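# Unload two trays from a moving cart onto rails

## Task

Lift each of the two trays off the cart and lower it so it rests across both rails, keeping every item inside it upright and in its original spot. The cart only passes within reach: each green-button press drives it at constant speed from one end of its pair of rails to the other with no stop, and obstructing it may count as failure. When finished, the cart has to be parked at one end of the rails.

## Robot and tools

Setup: four identical i2rt Big YAM arms, named arm1, arm2, arm3 and arm4. Each has six revolute joints, a two-finger gripper and a wrist camera that rides on top of the hand looking toward the fingertips. Reach is roughly 1.0 m from the joint1 axis. Three fixed room cameras also exist: cam_far_end, cam_high and cam_start_end. Wrist cameras are arm1_cam_wrist to arm4_cam_wrist (fisheye, 672x504); room cameras are 896x504.

Frame: one shared scene frame in metres, origin on the floor, +z up. Arm feet (base_link) sit near z 0.76 to 0.81 above tabletops at z=+0.720: arm1 at (+0.852, +0.646), arm2 at (-0.349, +0.656), arm3 at (-0.852, -0.659), arm4 at (+0.345, -0.661). Each foot faces its own +x; arms 1 and 2 face roughly -y, arms 3 and 4 roughly +y. The reported hand point lies between the finger pads, about 1 cm short of the tips; fingers point along the hand's +z and open along its y. hand_target is where the hand would be at the joint targets currently held.

Tool move: optional keys arm1..arm4 plus cameras. Each arm key is a separate object for that arm; an arm left out keeps its old command and shows as "as last shown" with status "not commanded". Inside an arm object:
- joints: absolute targets by name. joint1_rad -2.879..2.879 (base yaw, positive counter-clockwise from above, 0 along the foot's +x); joint2_rad 0..3.141 (shoulder; 0 upper arm back and about level, positive lifts then moves forward); joint3_rad 0..3.019 (elbow; 0 fully folded, positive opens); joint4_rad -1.692..1.57 (hand pitch, positive tilts fingers up); joint5_rad -1.57..1.57 (sideways swing, positive to the arm's right); joint6_rad -2.094..2.094 (roll, positive clockwise seen from behind). gripper_m 0..0.093 is the fingertip gap in metres. Radians for joints.
- target: a list of 7 numbers [x, y, z, qw, qx, qy, qz], an absolute hand pose in the scene frame (metres, unit quaternion w first), reached along a straight line from the current hand_target. With target, joints may hold only gripper_m.
- speed: top path speed in m/s, 0.002..0.5, default 0.25; needs target. Rotation is capped at twice that value in rad/s.
All motions in one call begin together; all hand paths in a call finish together, paced by the slowest. Paths run 0.5 to 10 s and are cut off at 10 s. The controller clips each step to within 100 mm and 20 degrees of the measured hand, then solves damped IK, favouring position. Expect the hand to lag, overshoot speed near full stretch, and land a centimetre or more off. Joint moves can swing wide because joints run at different speeds. Out-of-range values refuse the call; unknown keys make it invalid. After a refusal, later move, wait and finished_scene calls in the same reply are skipped.

cameras (move and wait): list of camera names, or "all"; omitted means all, [] means none.

wait: seconds 0..10; no new command, returns state and images. zoom_image: camera plus region [x0, y0, x1, y1] pixels from the top-left, at most 504x504, only for cameras in the latest images. read_manual: licence texts only. finished_scene: scene = current scene number; ends the scene, irreversible, and the goal must hold without robot help.

Reading results: "move" line lists each moved arm as done or its worst status. joint_status/hand_status per motion: off_target (stopped short, may still push), time_out (each joint keeps a target near its current spot and keeps pushing; on_its_own lists these; send the reported position to relax it), not_followed (a self/arm-collision check or an unreachable pose blocked the targets; the robot may keep trying them). "pose unreachable" and "joint command not followed" come from that check; gripper commands still run. on_its_own "held at" shows a target, not a reading. Joint velocities are rad/s (gripper m/s), "within noise" when still. Joint torques are in N m with per-arm offset and noise; values 3 and 4 wrap at ±28. Done tolerances: joints 1-6 ±0.045, 0.14, 0.09, 0.055, 0.03, 0.035 rad; gripper ±0.003 m.

Gripper: on a hard object the reading ends up a few mm under its width (some read up to 2 mm over); closed empty reads 0.000-0.003. Commanding about 5 mm below first-touch reading gives full force (roughly 50-64 N per pad). Open well above the reading to release.

Cautions: the cart moves on its own after a green-button press and does not halt; do not block it, and leave it at a rail end. Keep tray contents upright: move trays level and gently, never release a moving load, never drop or slam. Nothing may leave the work area. Arms do not stop on contact and keep pushing; long pushing, holding loads or stretched poses heat motors (MOTOR HOT at 85 °C, fault and collapse at 100 °C, then keys read limit_stop_at_motor_heat until resent). Avoid hard contact between arms, including one gripper closing on another's fingers; the collision check may act too late and ignores fingers, gripper housings and wrist cameras. Loose items can occasionally get nudged. The scene keeps running while you deliberate, holding the last command.

Each tool is called after "Call:" as name(argument=value, ...), one argument or row to a line, values as JSON.

## Session

Call:
move(
)

Scene clock: 0.00 s.
Joint torques (N m): no reading
Heat: arm1: hottest joint2_rad 38 °C; arm2: hottest joint1_rad 35 °C; arm3: hottest joint1_rad 38 °C; arm4: hottest joint1_rad 36 °C.
Joint velocities: within noise
arm1.joint_positions: joint1_rad=+0.216 joint2_rad=+0.646 joint3_rad=+1.361 joint4_rad=-1.443 joint5_rad=+0.041 joint6_rad=-0.007 gripper_m=+0.09396
arm1.joint_status: not commanded
arm1.hand: x=+0.8788 y=+0.4133 z=+1.2923 quat_wxyz=(-0.301, -0.594, -0.694, +0.274) (m; scene frame)
arm1.hand_target: x=+0.8784 y=+0.4148 z=+1.3047 quat_wxyz=(-0.311, -0.590, -0.689, +0.282) (m; scene frame)
arm1.hand_status: not commanded
arm2.joint_positions: joint1_rad=-0.382 joint2_rad=+0.571 joint3_rad=+1.364 joint4_rad=-1.425 joint5_rad=+0.132 joint6_rad=-0.010 gripper_m=+0.09396
arm2.joint_status: not commanded
arm2.hand: x=-0.4420 y=+0.4729 z=+1.3260 quat_wxyz=(-0.195, -0.752, -0.477, +0.412) (m; scene frame)
arm2.hand_target: x=-0.4410 y=+0.4749 z=+1.3384 quat_wxyz=(-0.203, -0.746, -0.472, +0.423) (m; scene frame)
arm2.hand_status: not commanded
arm3.joint_positions: joint1_rad=-0.139 joint2_rad=+0.546 joint3_rad=+1.397 joint4_rad=-1.476 joint5_rad=-0.164 joint6_rad=-0.025 gripper_m=+0.09396
arm3.joint_status: not commanded
arm3.hand: x=-0.8456 y=-0.4810 z=+1.2966 quat_wxyz=(-0.307, +0.605, -0.646, -0.350) (m; scene frame)
arm3.hand_target: x=-0.8460 y=-0.4836 z=+1.3060 quat_wxyz=(-0.316, +0.602, -0.641, -0.356) (m; scene frame)
arm3.hand_status: not commanded
arm4.joint_positions: joint1_rad=+0.477 joint2_rad=+0.647 joint3_rad=+1.316 joint4_rad=-1.509 joint5_rad=-0.057 joint6_rad=-0.433 gripper_m=+0.09396
arm4.joint_status: not commanded
arm4.hand: x=+0.2439 y=-0.4652 z=+1.2589 quat_wxyz=(-0.227, +0.883, -0.299, -0.283) (m; scene frame)
arm4.hand_target: x=+0.2445 y=-0.4661 z=+1.2677 quat_wxyz=(-0.234, +0.879, -0.298, -0.289) (m; scene frame)
arm4.hand_status: not commanded
pictures: arm1_cam_wrist, arm2_cam_wrist, arm3_cam_wrist, arm4_cam_wrist, cam_far_end, cam_high, cam_start_end

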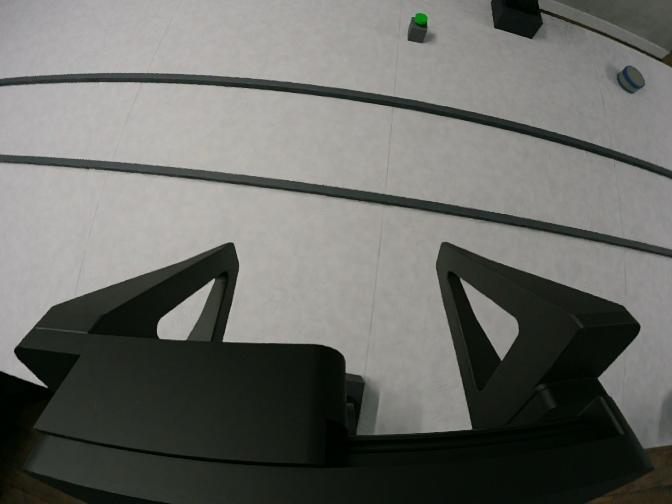

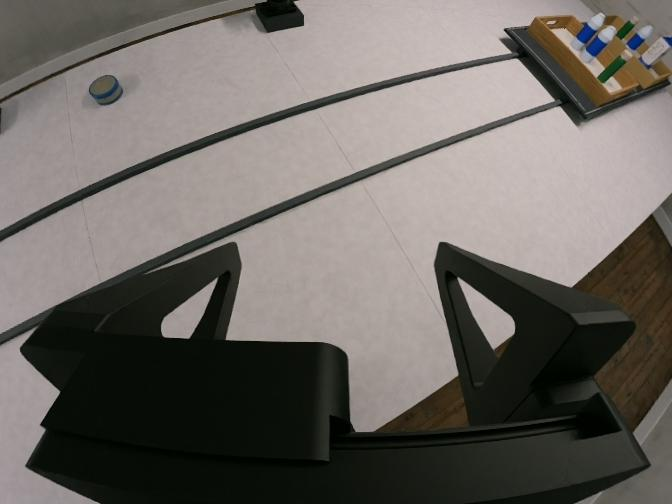

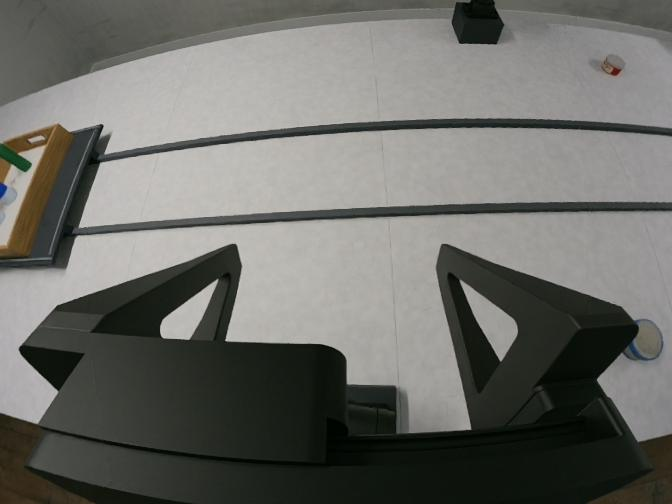

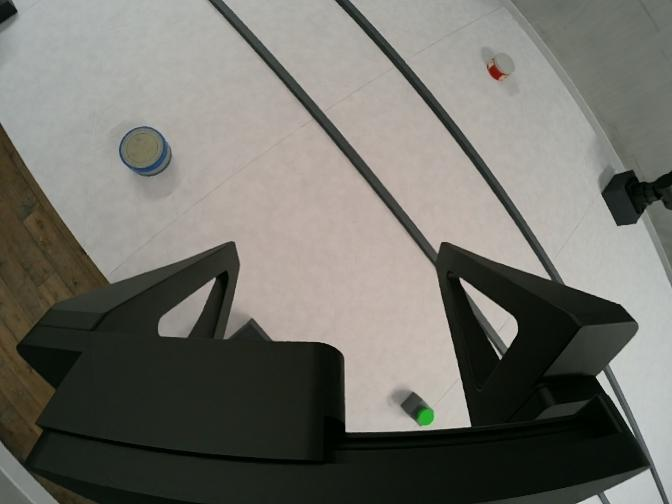

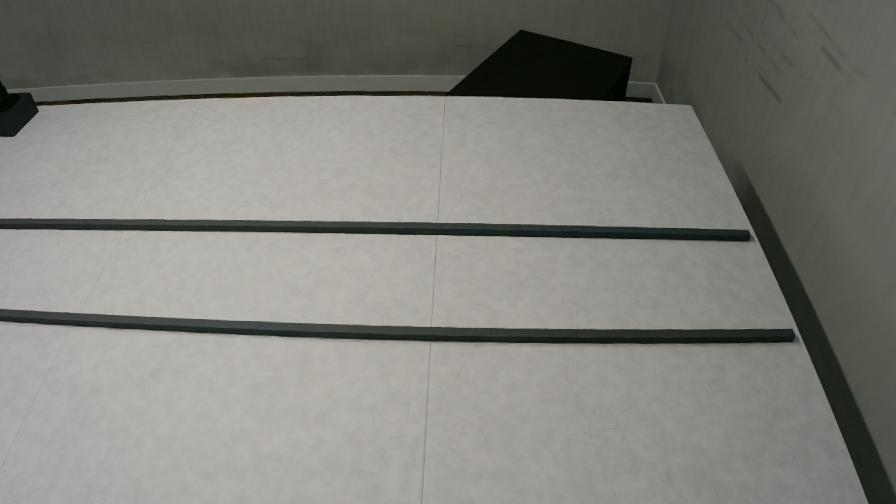

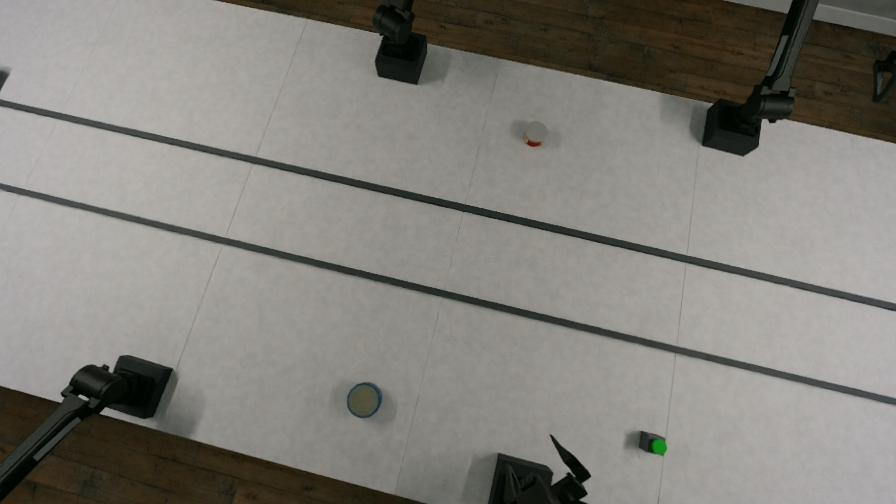

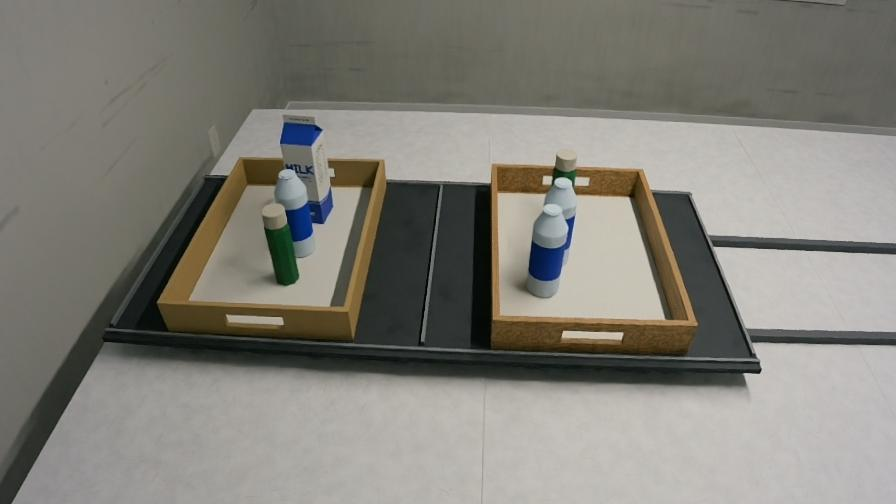

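Call:
move(
  arm1={"target":[0.55,0.2,1.12,0,1,0,0],"joints":{"gripper_m":0.08}},
  arm2={"target":[-0.65,0.2,1.12,0,1,0,0],"joints":{"gripper_m":0.08}},
  arm3={"target":[-0.65,-0.27,1.12,0,0,1,0],"joints":{"gripper_m":0.08}},
  arm4={"target":[0.75,-0.50,0.92,0,0,1,0],"joints":{"gripper_m":0.0}},
)

Call:
zoom_image(
  camera="cam_start_end",
  region=[80, 80, 584, 400],
)

Scene clock: 85.03 s.
Joint torques (N m): arm1=[-0.62 -15.09 13.56 0.09 -0.05 0.05] | arm2=[-0.79 -18.02 14.61 -0.49 -0.01 0.17] | arm3=[0.73 -12.1 13.96 0.14 -0.05 0.12] | arm4=[0.15 -11.58 11.28 0.42 0.13 0.23]
Heat: arm1: hottest joint3_rad 45 °C; arm2: hottest joint3_rad 42 °C; arm3: hottest joint1_rad 38 °C; arm4: hottest joint3_rad 48 °C.
move: arm1 off_target; arm2 off_target; arm3 off_target; arm4 off_target
Joint velocities: within noise
arm1.joint_positions: joint1_rad=-0.534 joint2_rad=+1.695 joint3_rad=+1.859 joint4_rad=-1.683 joint5_rad=+0.008 joint6_rad=+0.969 gripper_m=+0.08010
arm1.joint_status: all done
arm1.hand: x=+0.5592 y=+0.2058 z=+1.1030 quat_wxyz=(-0.016, -1.000, -0.011, +0.013) (m; scene frame)
arm1.hand_target: x=+0.5506 y=+0.2008 z=+1.1193 quat_wxyz=(-0.031, -0.999, +0.000, +0.021) (m; scene frame)
arm1.hand_status: off_target (0.020 m and 2.6 deg from the pose sent, 0.428 m and 107.1 deg at the start; a joint's target at an end of its range on 37 of 177 steps)
arm2.joint_positions: joint1_rad=-0.570 joint2_rad=+1.748 joint3_rad=+1.874 joint4_rad=-1.684 joint5_rad=-0.011 joint6_rad=+0.970 gripper_m=+0.08007
arm2.joint_status: all done
arm2.hand: x=-0.6382 y=+0.2042 z=+1.1009 quat_wxyz=(-0.006, -1.000, -0.011, +0.005) (m; scene frame)
arm2.hand_target: x=-0.6495 y=+0.2010 z=+1.1195 quat_wxyz=(-0.024, -1.000, +0.000, +0.016) (m; scene frame)
arm2.hand_status: off_target (0.023 m and 1.6 deg from the pose sent, 0.400 m and 82.6 deg at the start; a joint's target at an end of its range on 35 of 177 steps)
arm3.joint_positions: joint1_rad=-0.425 joint2_rad=+1.458 joint3_rad=+1.631 joint4_rad=-1.700 joint5_rad=+0.013 joint6_rad=+1.092 gripper_m=+0.08012
arm3.joint_status: all done
arm3.hand: x=-0.6566 y=-0.2754 z=+1.1027 quat_wxyz=(-0.013, +0.010, -1.000, -0.023) (m; scene frame)
arm3.hand_target: x=-0.6503 y=-0.2706 z=+1.1192 quat_wxyz=(-0.019, +0.000, -0.999, -0.038) (m; scene frame)
arm3.hand_status: off_target (0.019 m and 3.2 deg from the pose sent, 0.338 m and 99.6 deg at the start; a joint's target at an end of its range on 44 of 177 steps)
arm4.joint_positions: joint1_rad=-1.172 joint2_rad=+1.503 joint3_rad=+1.128 joint4_rad=-1.215 joint5_rad=+0.005 joint6_rad=+0.367 gripper_m=+0.00033
arm4.joint_status: all done
arm4.hand: x=+0.7317 y=-0.5045 z=+0.9113 quat_wxyz=(+0.016, +0.011, -1.000, +0.005) (m; scene frame)
arm4.hand_target: x=+0.7493 y=-0.5003 z=+0.9203 quat_wxyz=(+0.000, +0.000, -1.000, +0.000) (m; scene frame)
arm4.hand_status: off_target (0.021 m and 2.3 deg from the pose sent, 0.610 m and 145.2 deg at the start)
pictures: arm1_cam_wrist, arm2_cam_wrist, arm3_cam_wrist, arm4_cam_wrist, cam_far_end, cam_high, cam_start_end

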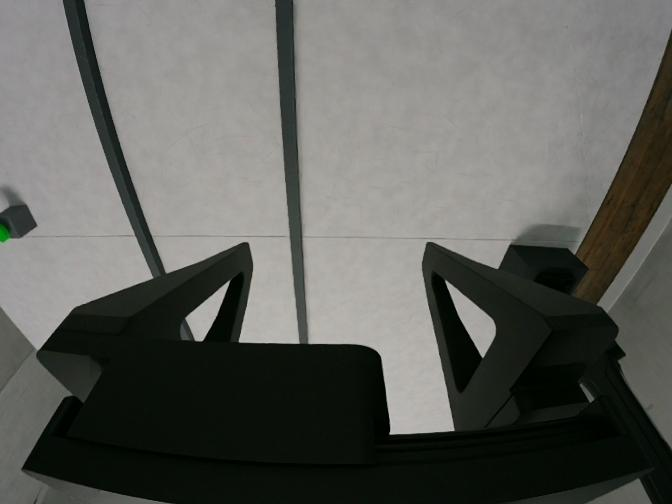

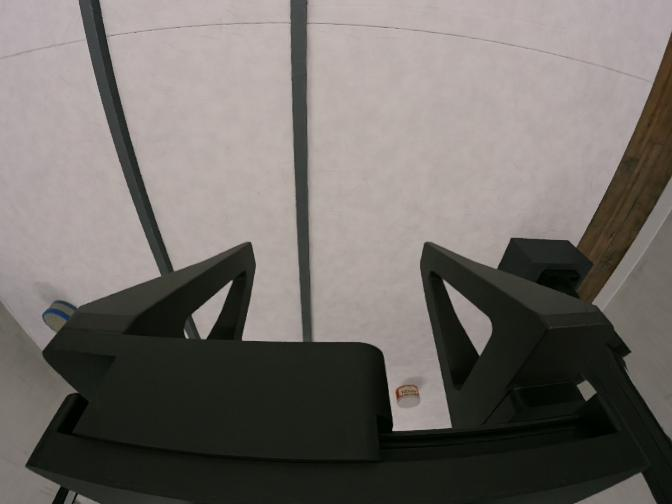

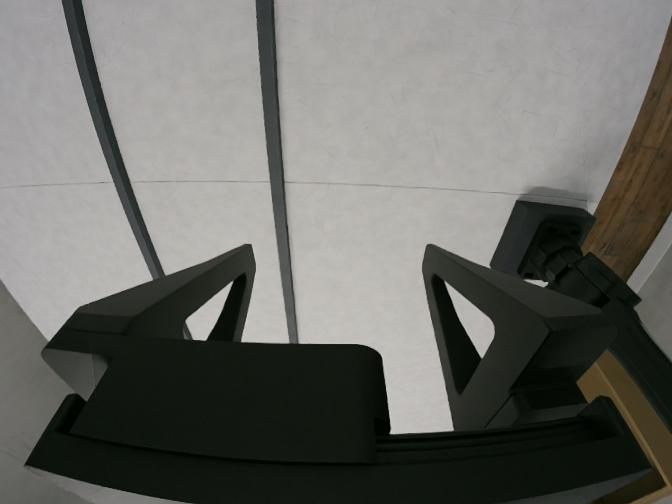

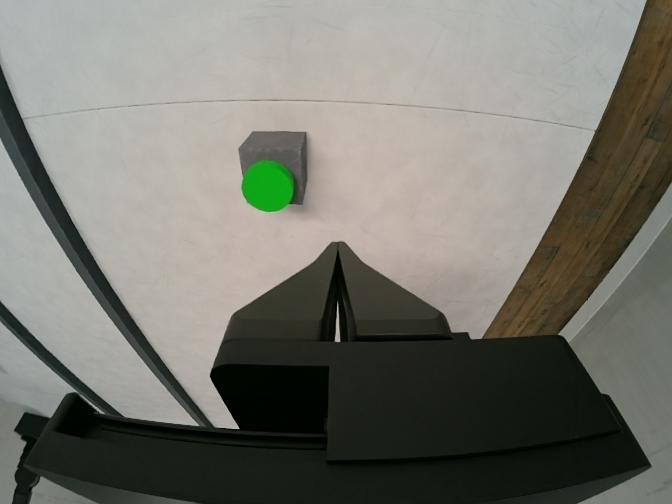

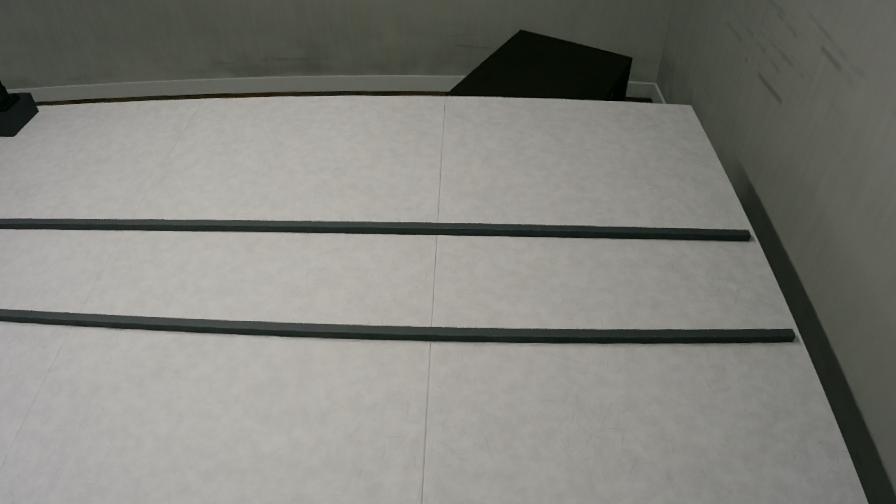

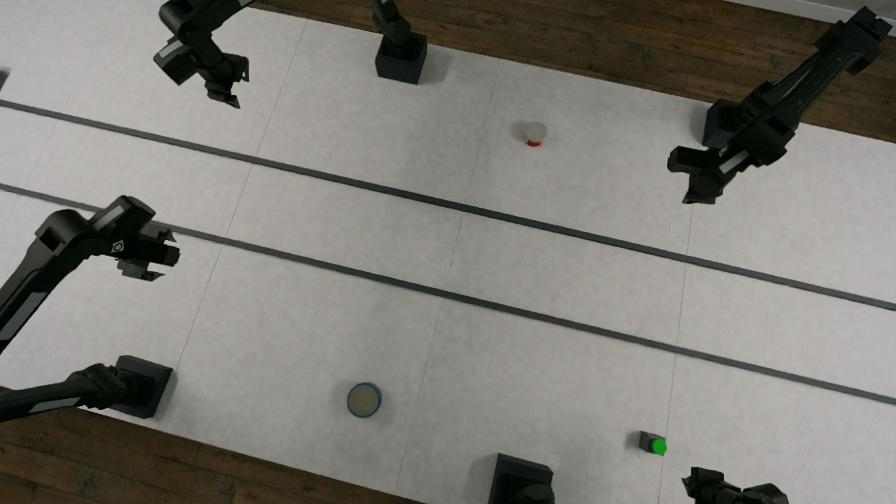

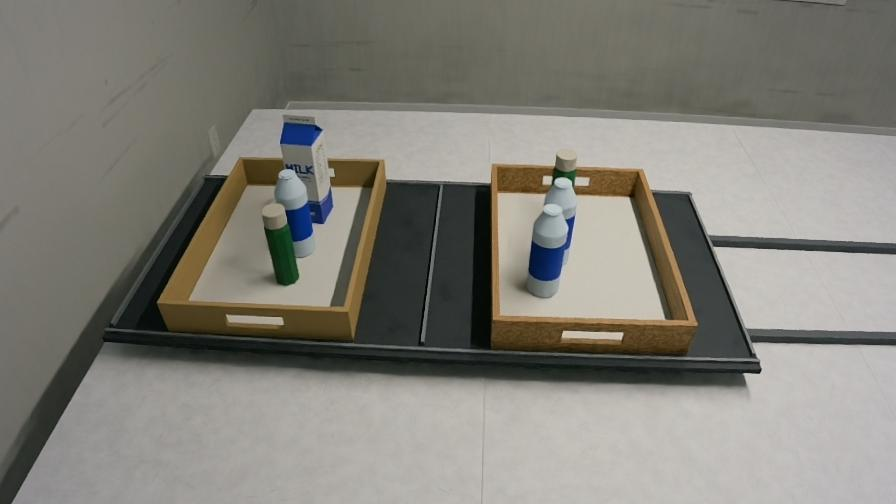

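Scaled by 1.000.

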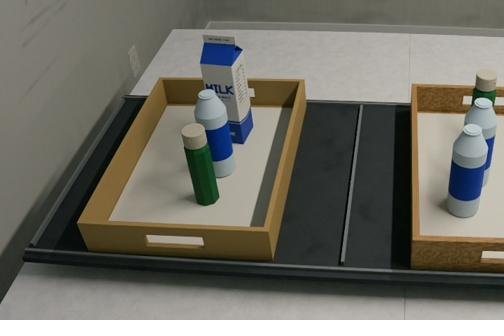

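Call:
move(
  arm4={"target":[0.715,-0.448,0.87,0,0,1,0]},
  cameras=["arm4_cam_wrist","cam_high"],
)

Call:
zoom_image(
  camera="cam_high",
  region=[560, 380, 760, 500],
)

Scene clock: 109.23 s.
Joint torques (N m): arm1=[-1.32 -15.62 13.82 -0.05 0 0.04] | arm2=[-1.08 -17.73 14.64 -0.57 -0.01 0.17] | arm3=[0.5 -13.39 13.68 0.38 -0.03 0.09] | arm4=[0.03 -11.75 7.54 0.75 0.12 0.2]
Heat: arm1: hottest joint3_rad 45 °C; arm2: hottest joint3_rad 47 °C; arm3: hottest joint3_rad 45 °C; arm4: hottest joint3_rad 55 °C.
move: arm4 done
Joint velocities: within noise
arm1, arm2, arm3: as last shown
arm1.joint_positions: joint1_rad=-0.534 joint2_rad=+1.695 joint3_rad=+1.859 joint4_rad=-1.683 joint5_rad=+0.008 joint6_rad=+0.970 gripper_m=+0.08010
arm1.hand: x=+0.5592 y=+0.2058 z=+1.1030 quat_wxyz=(-0.016, -1.000, -0.011, +0.012) (m; scene frame)
arm2.hand_target: x=-0.6495 y=+0.2010 z=+1.1195 quat_wxyz=(-0.023, -1.000, +0.000, +0.016) (m; scene frame)
arm3.joint_positions: joint1_rad=-0.425 joint2_rad=+1.458 joint3_rad=+1.631 joint4_rad=-1.700 joint5_rad=+0.013 joint6_rad=+1.093 gripper_m=+0.08012
arm4.joint_positions: joint1_rad=-1.025 joint2_rad=+1.539 joint3_rad=+1.072 joint4_rad=-1.084 joint5_rad=+0.007 joint6_rad=+0.512 gripper_m=+0.00033
arm4.joint_status: not commanded
arm4.hand: x=+0.7121 y=-0.4459 z=+0.8776 quat_wxyz=(-0.002, +0.012, -1.000, -0.002) (m; scene frame)
arm4.hand_target: x=+0.7148 y=-0.4481 z=+0.8700 quat_wxyz=(+0.000, +0.000, -1.000, +0.000) (m; scene frame)
arm4.hand_status: done (0.008 m and 1.4 deg from the pose sent, 0.072 m and 2.3 deg at the start)
pictures: arm4_cam_wrist, cam_high

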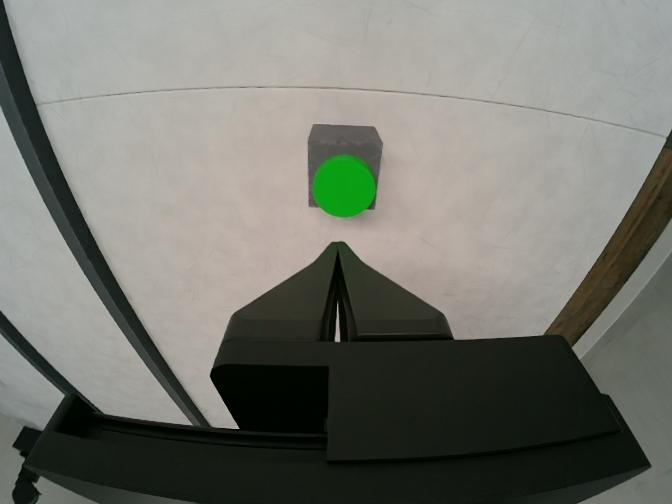

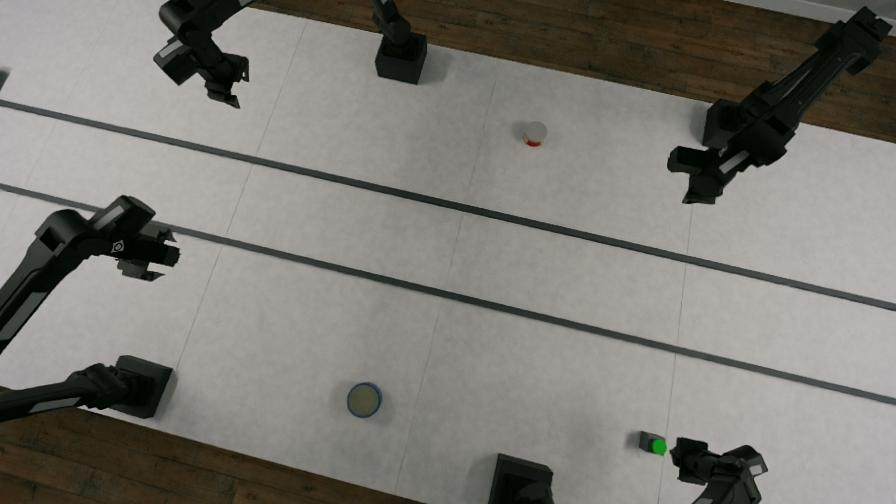

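Scaled by 2.520 from the camera's 896x504 image, which has a finer 1280x720 frame.

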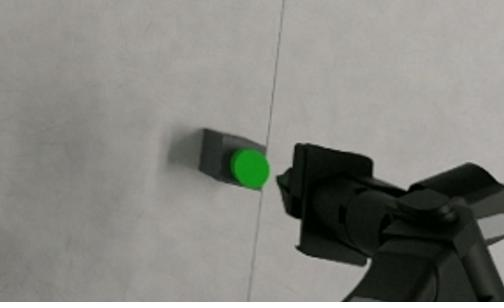

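Call:
move(
  arm4={"target":[0.702,-0.453,0.81,0,0,1,0]},
  cameras=["arm4_cam_wrist"],
)

Scene clock: 116.60 s.
Joint torques (N m): arm1=[-1.9 -15.33 13.46 -0.12 -0.07 0.04] | arm2=[-0.85 -17.96 14.67 -0.53 -0.02 0.19] | arm3=[0.26 -13.1 13.79 0.21 -0.03 0.07] | arm4=[0.44 -11.81 6.87 0.72 0.13 0.2]
Heat: arm1: hottest joint3_rad 46 °C; arm2: hottest joint3_rad 48 °C; arm3: hottest joint3_rad 47 °C; arm4: hottest joint3_rad 55 °C.
move: arm4 done
Joint velocities: within noise
arm1, arm2, arm3: as last shown
arm4.joint_positions: joint1_rad=-1.025 joint2_rad=+1.604 joint3_rad=+0.956 joint4_rad=-0.910 joint5_rad=+0.007 joint6_rad=+0.517 gripper_m=+0.00033
arm4.joint_status: not commanded
arm4.hand: x=+0.6996 y=-0.4527 z=+0.8149 quat_wxyz=(+0.000, +0.009, -1.000, -0.001) (m; scene frame)
arm4.hand_target: x=+0.7020 y=-0.4531 z=+0.8101 quat_wxyz=(+0.000, +0.000, -1.000, +0.000) (m; scene frame)
arm4.hand_status: done (0.005 m and 1.1 deg from the pose sent, 0.069 m and 1.4 deg at the start)
pictures: arm4_cam_wrist

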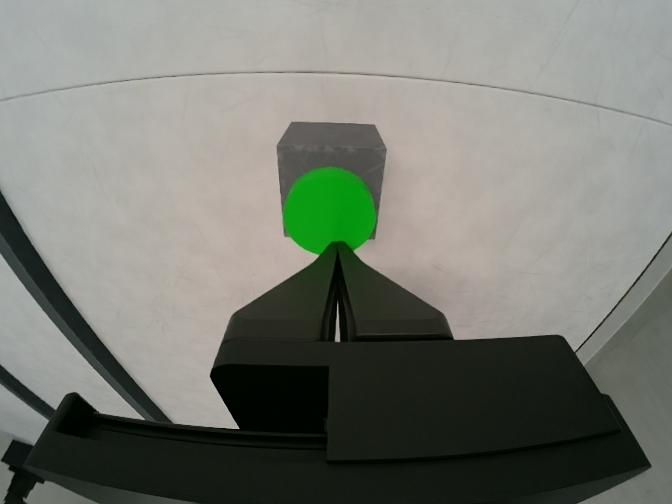

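Call:
move(
  arm4={"target":[0.704,-0.447,0.755,0,0,1,0],"speed":0.1},
  cameras=["arm4_cam_wrist","cam_start_end"],
)

Call:
move(
  arm4={"target":[0.70,-0.44,0.92,0,0,1,0]},
  cameras=["cam_start_end"],
)

Call:
move(
  arm4={"target":[0.55,-0.27,1.12,0,0,1,0],"joints":{"gripper_m":0.08}},
  cameras=["arm4_cam_wrist","cam_start_end","cam_high"],
)

Scene clock: 124.07 s.
Joint torques (N m): arm1=[-1.85 -15.15 13.85 0.02 -0.04 0.04] | arm2=[-0.91 -17.96 14.58 -0.47 0 0.17] | arm3=[0.73 -13.22 13.71 0.03 -0.06 0.13] | arm4=[0.97 -5.6 4.55 3.52 0.15 0.2]
Heat: arm1: hottest joint3_rad 46 °C; arm2: hottest joint3_rad 49 °C; arm3: hottest joint3_rad 48 °C; arm4: hottest joint3_rad 52 °C.
move: arm4 off_target
Joint velocities: within noise
arm1, arm2, arm3: as last shown
arm4.joint_positions: joint1_rad=-1.025 joint2_rad=+1.618 joint3_rad=+0.943 joint4_rad=-0.835 joint5_rad=+0.008 joint6_rad=+0.525 gripper_m=+0.00033
arm4.joint_status: not commanded
arm4.hand: x=+0.7085 y=-0.4474 z=+0.8057 quat_wxyz=(-0.020, +0.005, -1.000, -0.013) (m; scene frame)
arm4.hand_target: x=+0.6996 y=-0.4500 z=+0.7601 quat_wxyz=(+0.000, +0.000, -1.000, +0.000) (m; scene frame)
arm4.hand_status: off_target (0.051 m and 2.8 deg from the pose sent, 0.060 m and 1.1 deg at the start)
pictures: arm4_cam_wrist, cam_start_end

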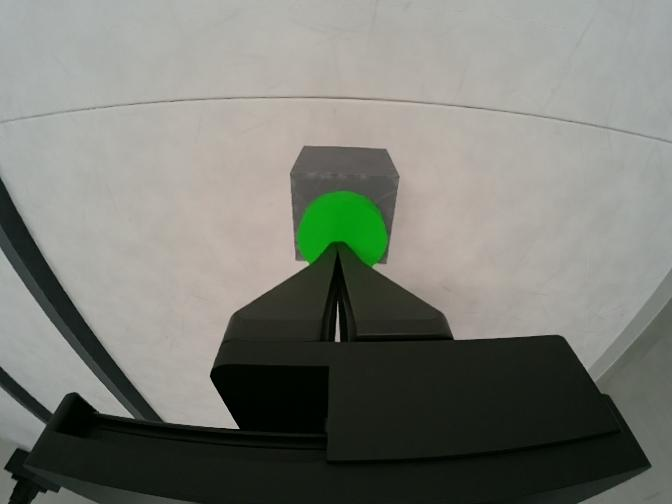

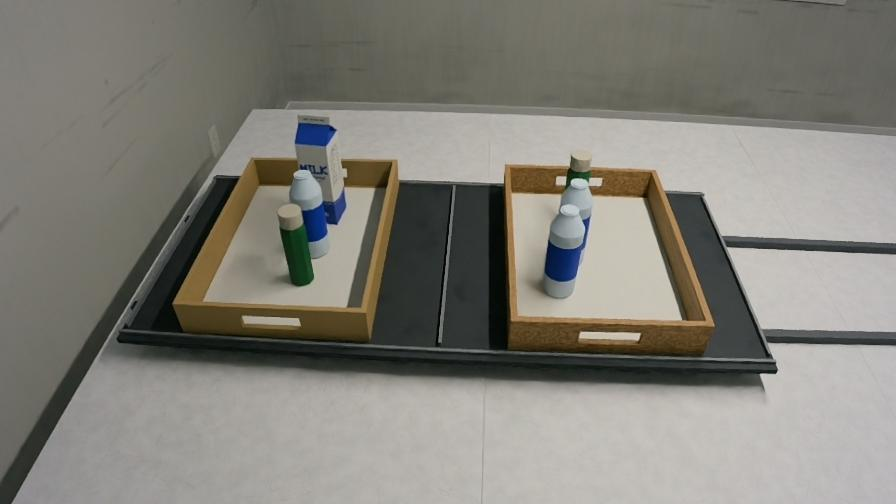

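Scene clock: 125.40 s.
Joint torques (N m): arm1=[-1.61 -15.21 13.68 -0.03 -0.03 0.1] | arm2=[-0.97 -18.26 14.61 -0.57 -0.01 0.18] | arm3=[0.62 -13.39 13.97 0.06 -0.08 0.07] | arm4=[1.26 -11.11 9.96 -0.25 0.1 0.22]
Heat: arm1: hottest joint3_rad 47 °C; arm2: hottest joint3_rad 49 °C; arm3: hottest joint3_rad 48 °C; arm4: hottest joint3_rad 53 °C.
move: arm4 done
Joint velocities: within noise
arm1, arm2, arm3: as last shown
arm4.joint_positions: joint1_rad=-1.004 joint2_rad=+1.462 joint3_rad=+1.099 joint4_rad=-1.191 joint5_rad=+0.009 joint6_rad=+0.549 gripper_m=+0.00033
arm4.joint_status: not commanded
arm4.hand: x=+0.6960 y=-0.4461 z=+0.9170 quat_wxyz=(-0.001, +0.004, -1.000, -0.001) (m; scene frame)
arm4.hand_target: x=+0.7000 y=-0.4401 z=+0.9201 quat_wxyz=(+0.000, +0.000, -1.000, +0.000) (m; scene frame)
arm4.hand_status: done (0.008 m and 0.5 deg from the pose sent, 0.115 m and 2.8 deg at the start)
pictures: cam_start_end

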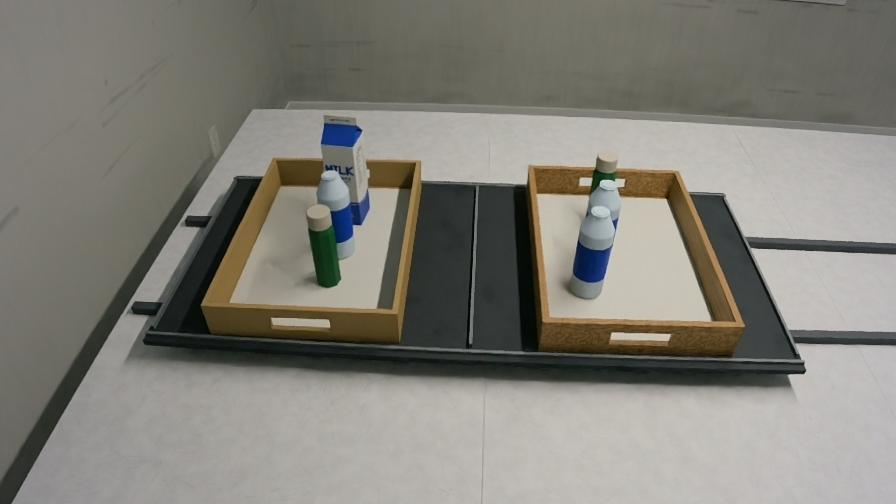

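Scene clock: 127.43 s.
Joint torques (N m): arm1=[-0.91 -15.38 13.82 0.24 0 0.06] | arm2=[-1.08 -17.96 14.61 -0.55 -0.02 0.18] | arm3=[0.67 -13.22 13.94 0.12 -0.01 0.11] | arm4=[0.21 -10.75 11.67 -0.24 0.18 0.2]
Heat: arm1: hottest joint3_rad 47 °C; arm2: hottest joint3_rad 49 °C; arm3: hottest joint3_rad 49 °C; arm4: hottest joint3_rad 53 °C.
move: arm4 off_target
Joint velocities: arm1=[-0.005 0.015 0.002 -0.002 0.007 0.154 0.001] | arm2=[within noise] | arm3=[within noise] | arm4=[within noise]
arm1, arm2, arm3: as last shown
arm4.joint_positions: joint1_rad=-0.448 joint2_rad=+1.450 joint3_rad=+1.606 joint4_rad=-1.693 joint5_rad=+0.013 joint6_rad=+1.090 gripper_m=+0.07992
arm4.joint_status: all done
arm4.hand: x=+0.5430 y=-0.2772 z=+1.1154 quat_wxyz=(-0.006, +0.011, -1.000, -0.013) (m; scene frame)
arm4.hand_target: x=+0.5499 y=-0.2702 z=+1.1196 quat_wxyz=(-0.007, +0.000, -1.000, -0.013) (m; scene frame)
arm4.hand_status: off_target (0.011 m and 2.1 deg from the pose sent, 0.306 m and 0.5 deg at the start; a joint's target at an end of its range on 24 of 61 steps)
pictures: arm4_cam_wrist, cam_high, cam_start_end

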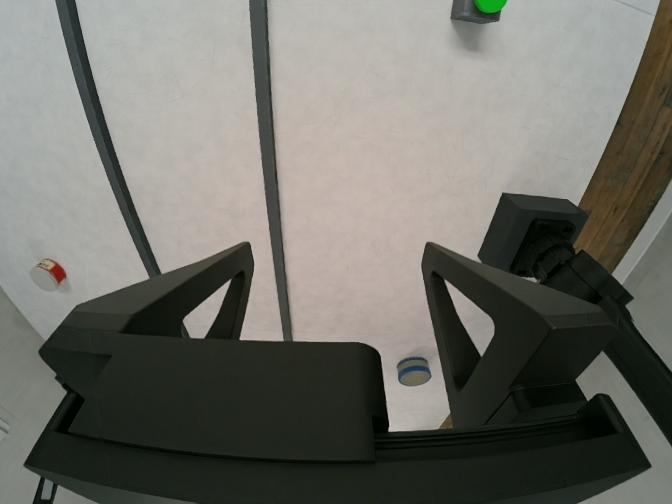

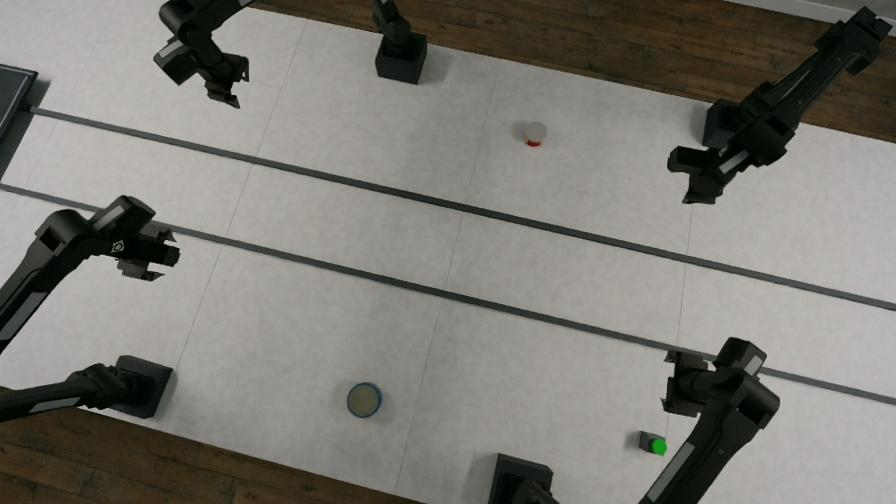

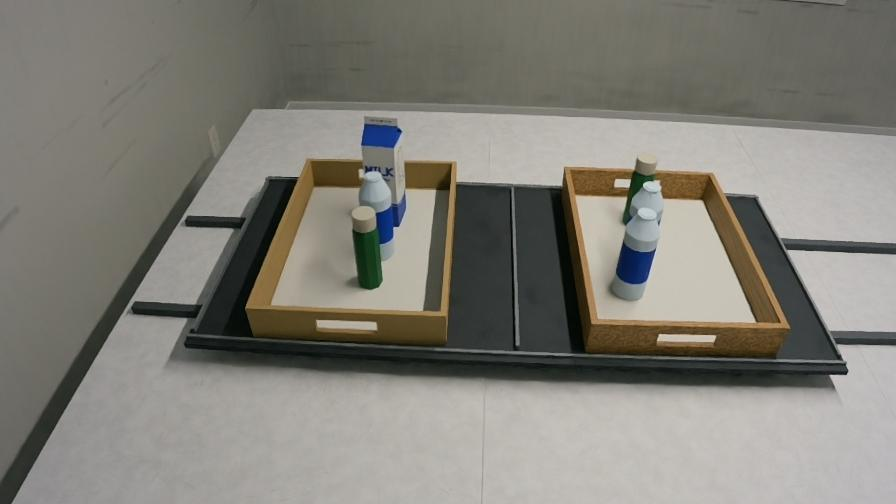

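Call:
wait(
  seconds=6,
  cameras=["cam_high","arm3_cam_wrist","arm2_cam_wrist"],
)

Scene clock: 138.17 s.
Joint torques (N m): arm1=[-1.44 -16.26 13.9 -0.05 -0.08 0.07] | arm2=[-0.91 -18.2 14.57 -0.54 -0.01 0.2] | arm3=[1.26 -12.57 13.87 0.2 -0.03 0.11] | arm4=[0.15 -10.64 11.67 -0.21 0.18 0.2]
Heat: arm1: hottest joint3_rad 47 °C; arm2: hottest joint3_rad 50 °C; arm3: hottest joint3_rad 50 °C; arm4: hottest joint3_rad 56 °C.
Joint velocities: within noise
arm1.joint_positions: joint1_rad=-0.534 joint2_rad=+1.695 joint3_rad=+1.859 joint4_rad=-1.683 joint5_rad=+0.008 joint6_rad=+0.970 gripper_m=+0.08010
arm1.joint_status: not commanded
arm1.hand: x=+0.5592 y=+0.2058 z=+1.1030 quat_wxyz=(-0.016, -1.000, -0.011, +0.012) (m; scene frame)
arm1.hand_target: x=+0.5506 y=+0.2008 z=+1.1193 quat_wxyz=(-0.031, -0.999, +0.000, +0.021) (m; scene frame)
arm1.hand_status: not commanded
arm2.joint_positions: joint1_rad=-0.570 joint2_rad=+1.748 joint3_rad=+1.874 joint4_rad=-1.684 joint5_rad=-0.011 joint6_rad=+0.970 gripper_m=+0.08007
arm2.joint_status: not commanded
arm2.hand: x=-0.6382 y=+0.2042 z=+1.1009 quat_wxyz=(-0.006, -1.000, -0.011, +0.005) (m; scene frame)
arm2.hand_target: x=-0.6495 y=+0.2010 z=+1.1195 quat_wxyz=(-0.023, -1.000, +0.000, +0.016) (m; scene frame)
arm2.hand_status: not commanded
arm3.joint_positions: joint1_rad=-0.425 joint2_rad=+1.458 joint3_rad=+1.631 joint4_rad=-1.700 joint5_rad=+0.013 joint6_rad=+1.093 gripper_m=+0.08012
arm3.joint_status: not commanded
arm3.hand: x=-0.6566 y=-0.2754 z=+1.1027 quat_wxyz=(-0.013, +0.010, -1.000, -0.023) (m; scene frame)
arm3.hand_target: x=-0.6503 y=-0.2706 z=+1.1192 quat_wxyz=(-0.019, +0.000, -0.999, -0.038) (m; scene frame)
arm3.hand_status: not commanded
arm4.joint_positions: joint1_rad=-0.448 joint2_rad=+1.450 joint3_rad=+1.606 joint4_rad=-1.693 joint5_rad=+0.013 joint6_rad=+1.090 gripper_m=+0.07992
arm4.joint_status: all done
arm4.hand: x=+0.5430 y=-0.2773 z=+1.1154 quat_wxyz=(-0.005, +0.011, -1.000, -0.013) (m; scene frame)
arm4.hand_target: x=+0.5499 y=-0.2703 z=+1.1196 quat_wxyz=(-0.007, +0.000, -1.000, -0.013) (m; scene frame)
arm4.hand_status: off_target (0.011 m and 2.0 deg from the pose sent, 0.306 m and 0.5 deg at the start; a joint's target at an end of its range on 24 of 61 steps)
wait: 6.00 s; at rest from the start
pictures: arm2_cam_wrist, arm3_cam_wrist, cam_high

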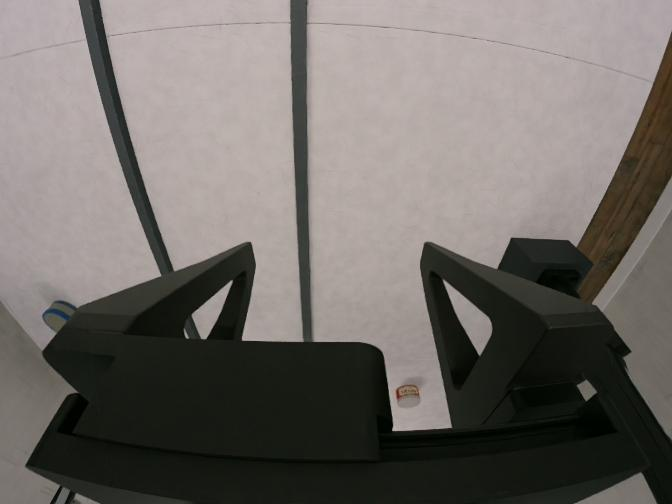

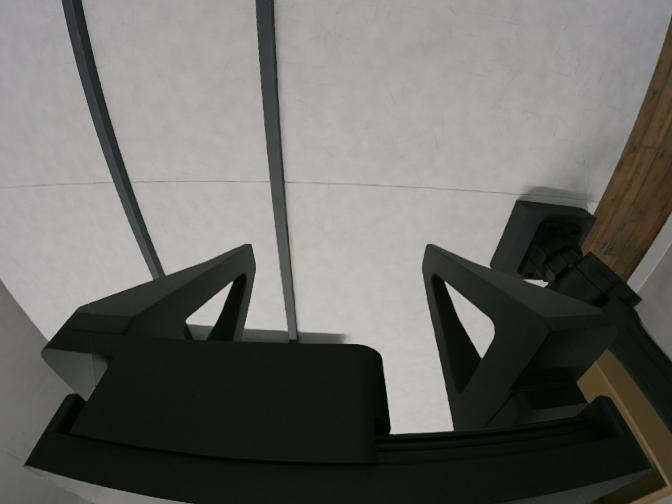

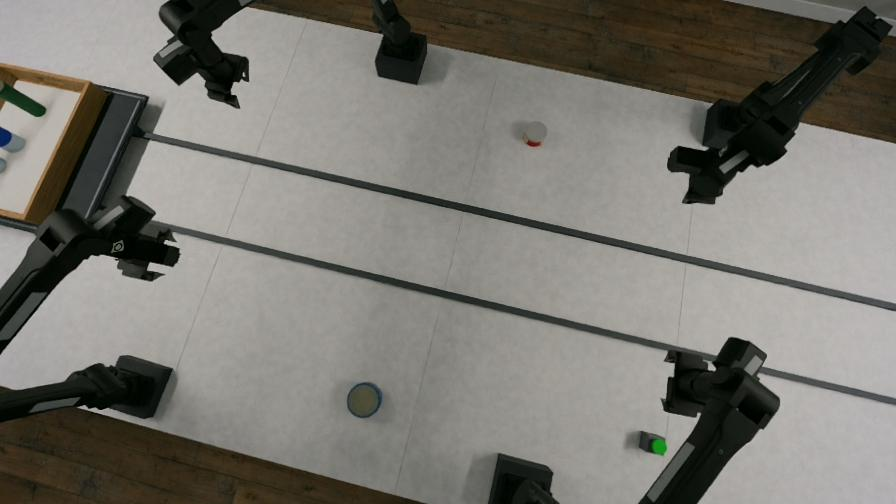

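Call:
wait(
  seconds=9,
  cameras=["cam_high","arm3_cam_wrist","arm2_cam_wrist"],
)

Scene clock: 152.67 s.
Joint torques (N m): arm1=[-1.26 -15.85 13.71 0.14 0.01 0.08] | arm2=[-1.03 -18.02 14.58 -0.55 -0.03 0.17] | arm3=[0.73 -13.22 14.01 0.03 -0.05 0.15] | arm4=[0.09 -10.81 11.71 -0.21 0.17 0.2]
Heat: arm1: hottest joint3_rad 48 °C; arm2: hottest joint3_rad 51 °C; arm3: hottest joint3_rad 52 °C; arm4: hottest joint3_rad 58 °C.
Joint velocities: within noise
arm1.joint_positions: joint1_rad=-0.534 joint2_rad=+1.695 joint3_rad=+1.859 joint4_rad=-1.683 joint5_rad=+0.008 joint6_rad=+0.970 gripper_m=+0.08010
arm1.joint_status: not commanded
arm1.hand: x=+0.5592 y=+0.2058 z=+1.1030 quat_wxyz=(-0.016, -1.000, -0.011, +0.012) (m; scene frame)
arm1.hand_target: x=+0.5506 y=+0.2008 z=+1.1193 quat_wxyz=(-0.031, -0.999, +0.000, +0.021) (m; scene frame)
arm1.hand_status: not commanded
arm2.joint_positions: joint1_rad=-0.570 joint2_rad=+1.748 joint3_rad=+1.874 joint4_rad=-1.684 joint5_rad=-0.011 joint6_rad=+0.970 gripper_m=+0.08007
arm2.joint_status: not commanded
arm2.hand: x=-0.6382 y=+0.2042 z=+1.1009 quat_wxyz=(-0.006, -1.000, -0.011, +0.005) (m; scene frame)
arm2.hand_target: x=-0.6495 y=+0.2010 z=+1.1195 quat_wxyz=(-0.023, -1.000, +0.000, +0.016) (m; scene frame)
arm2.hand_status: not commanded
arm3.joint_positions: joint1_rad=-0.425 joint2_rad=+1.458 joint3_rad=+1.631 joint4_rad=-1.700 joint5_rad=+0.013 joint6_rad=+1.093 gripper_m=+0.08012
arm3.joint_status: not commanded
arm3.hand: x=-0.6566 y=-0.2754 z=+1.1027 quat_wxyz=(-0.013, +0.010, -1.000, -0.023) (m; scene frame)
arm3.hand_target: x=-0.6503 y=-0.2706 z=+1.1192 quat_wxyz=(-0.019, +0.000, -0.999, -0.038) (m; scene frame)
arm3.hand_status: not commanded
arm4.joint_positions: joint1_rad=-0.448 joint2_rad=+1.450 joint3_rad=+1.606 joint4_rad=-1.693 joint5_rad=+0.013 joint6_rad=+1.090 gripper_m=+0.07992
arm4.joint_status: all done
arm4.hand: x=+0.5430 y=-0.2773 z=+1.1154 quat_wxyz=(-0.005, +0.011, -1.000, -0.013) (m; scene frame)
arm4.hand_target: x=+0.5499 y=-0.2703 z=+1.1196 quat_wxyz=(-0.007, +0.000, -1.000, -0.013) (m; scene frame)
arm4.hand_status: off_target (0.011 m and 2.0 deg from the pose sent, 0.306 m and 0.5 deg at the start; a joint's target at an end of its range on 24 of 61 steps)
wait: 9.00 s; at rest from the start
pictures: arm2_cam_wrist, arm3_cam_wrist, cam_high

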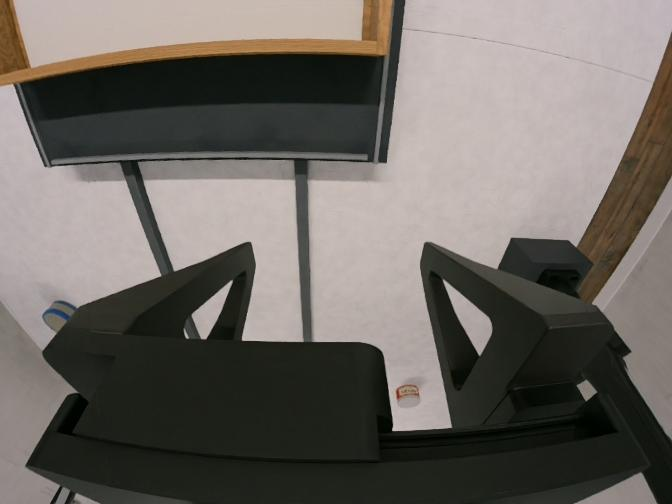

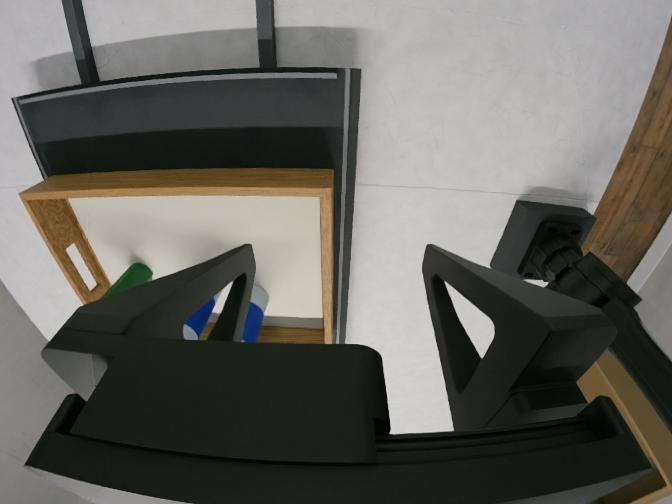

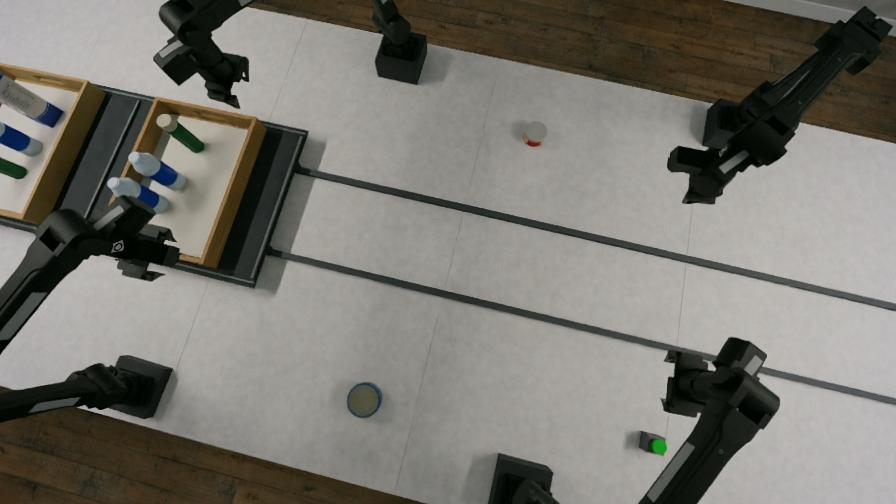

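Call:
move(
  arm2={"target":[-0.60,0.245,1.0,0,1,0,0]},
  arm3={"target":[-0.60,-0.26,1.0,0,0,1,0]},
  cameras=["cam_high","arm3_cam_wrist","arm2_cam_wrist"],
)

Scene clock: 172.97 s.
Joint torques (N m): arm1=[-0.91 -15.97 13.5 -0.06 0.07 0.08] | arm2=[1.26 -17.55 10.65 0.14 0.01 0.19] | arm3=[0.91 -16.85 10.4 0.84 0.11 -0.1] | arm4=[0.09 -10.81 11.7 -0.27 0.18 0.19]
Heat: arm1: hottest joint3_rad 49 °C; arm2: hottest joint3_rad 52 °C; arm3: hottest joint3_rad 53 °C; arm4: hottest joint3_rad 61 °C.
move: arm2 off_target; arm3 done
Joint velocities: within noise
arm1, arm4: as last shown
arm2.joint_positions: joint1_rad=-0.564 joint2_rad=+1.634 joint3_rad=+1.427 joint4_rad=-1.408 joint5_rad=-0.013 joint6_rad=+1.006 gripper_m=+0.08007
arm2.joint_status: not commanded
arm2.hand: x=-0.6038 y=+0.2541 z=+0.9876 quat_wxyz=(+0.017, -1.000, +0.004, -0.011) (m; scene frame)
arm2.hand_target: x=-0.5999 y=+0.2453 z=+0.9999 quat_wxyz=(+0.000, -1.000, +0.000, +0.000) (m; scene frame)
arm2.hand_status: off_target (0.016 m and 2.4 deg from the pose sent, 0.115 m and 1.6 deg at the start)
arm3.joint_positions: joint1_rad=-0.515 joint2_rad=+1.594 joint3_rad=+1.499 joint4_rad=-1.509 joint5_rad=+0.011 joint6_rad=+1.028 gripper_m=+0.08012
arm3.joint_status: not commanded
arm3.hand: x=-0.6040 y=-0.2614 z=+0.9936 quat_wxyz=(+0.007, -0.002, -1.000, +0.011) (m; scene frame)
arm3.hand_target: x=-0.6000 y=-0.2601 z=+1.0000 quat_wxyz=(+0.000, +0.000, -1.000, +0.000) (m; scene frame)
arm3.hand_status: done (0.008 m and 1.5 deg from the pose sent, 0.118 m and 3.2 deg at the start)
pictures: arm2_cam_wrist, arm3_cam_wrist, cam_high

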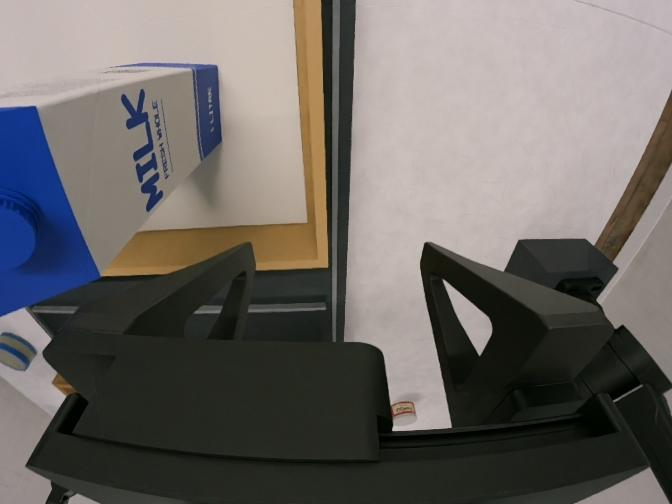

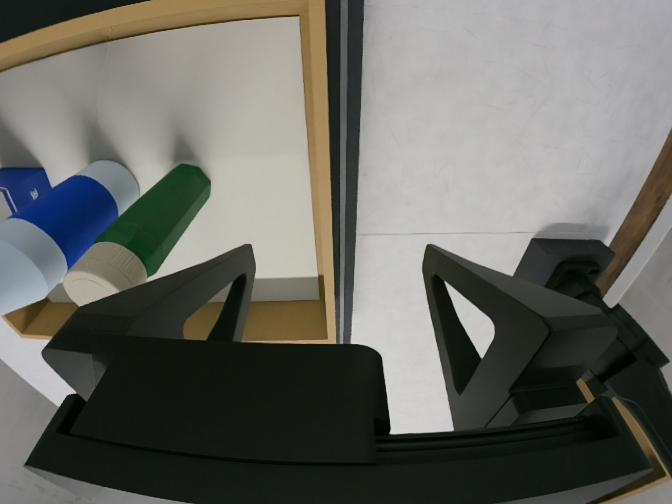

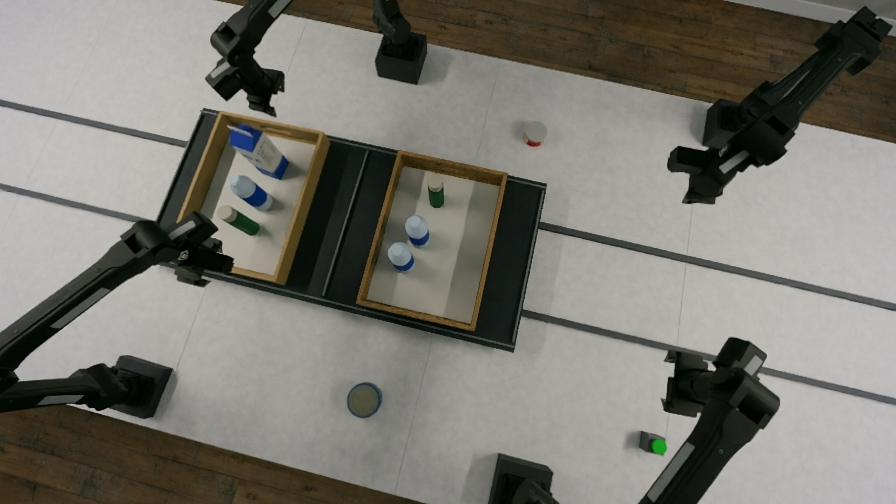

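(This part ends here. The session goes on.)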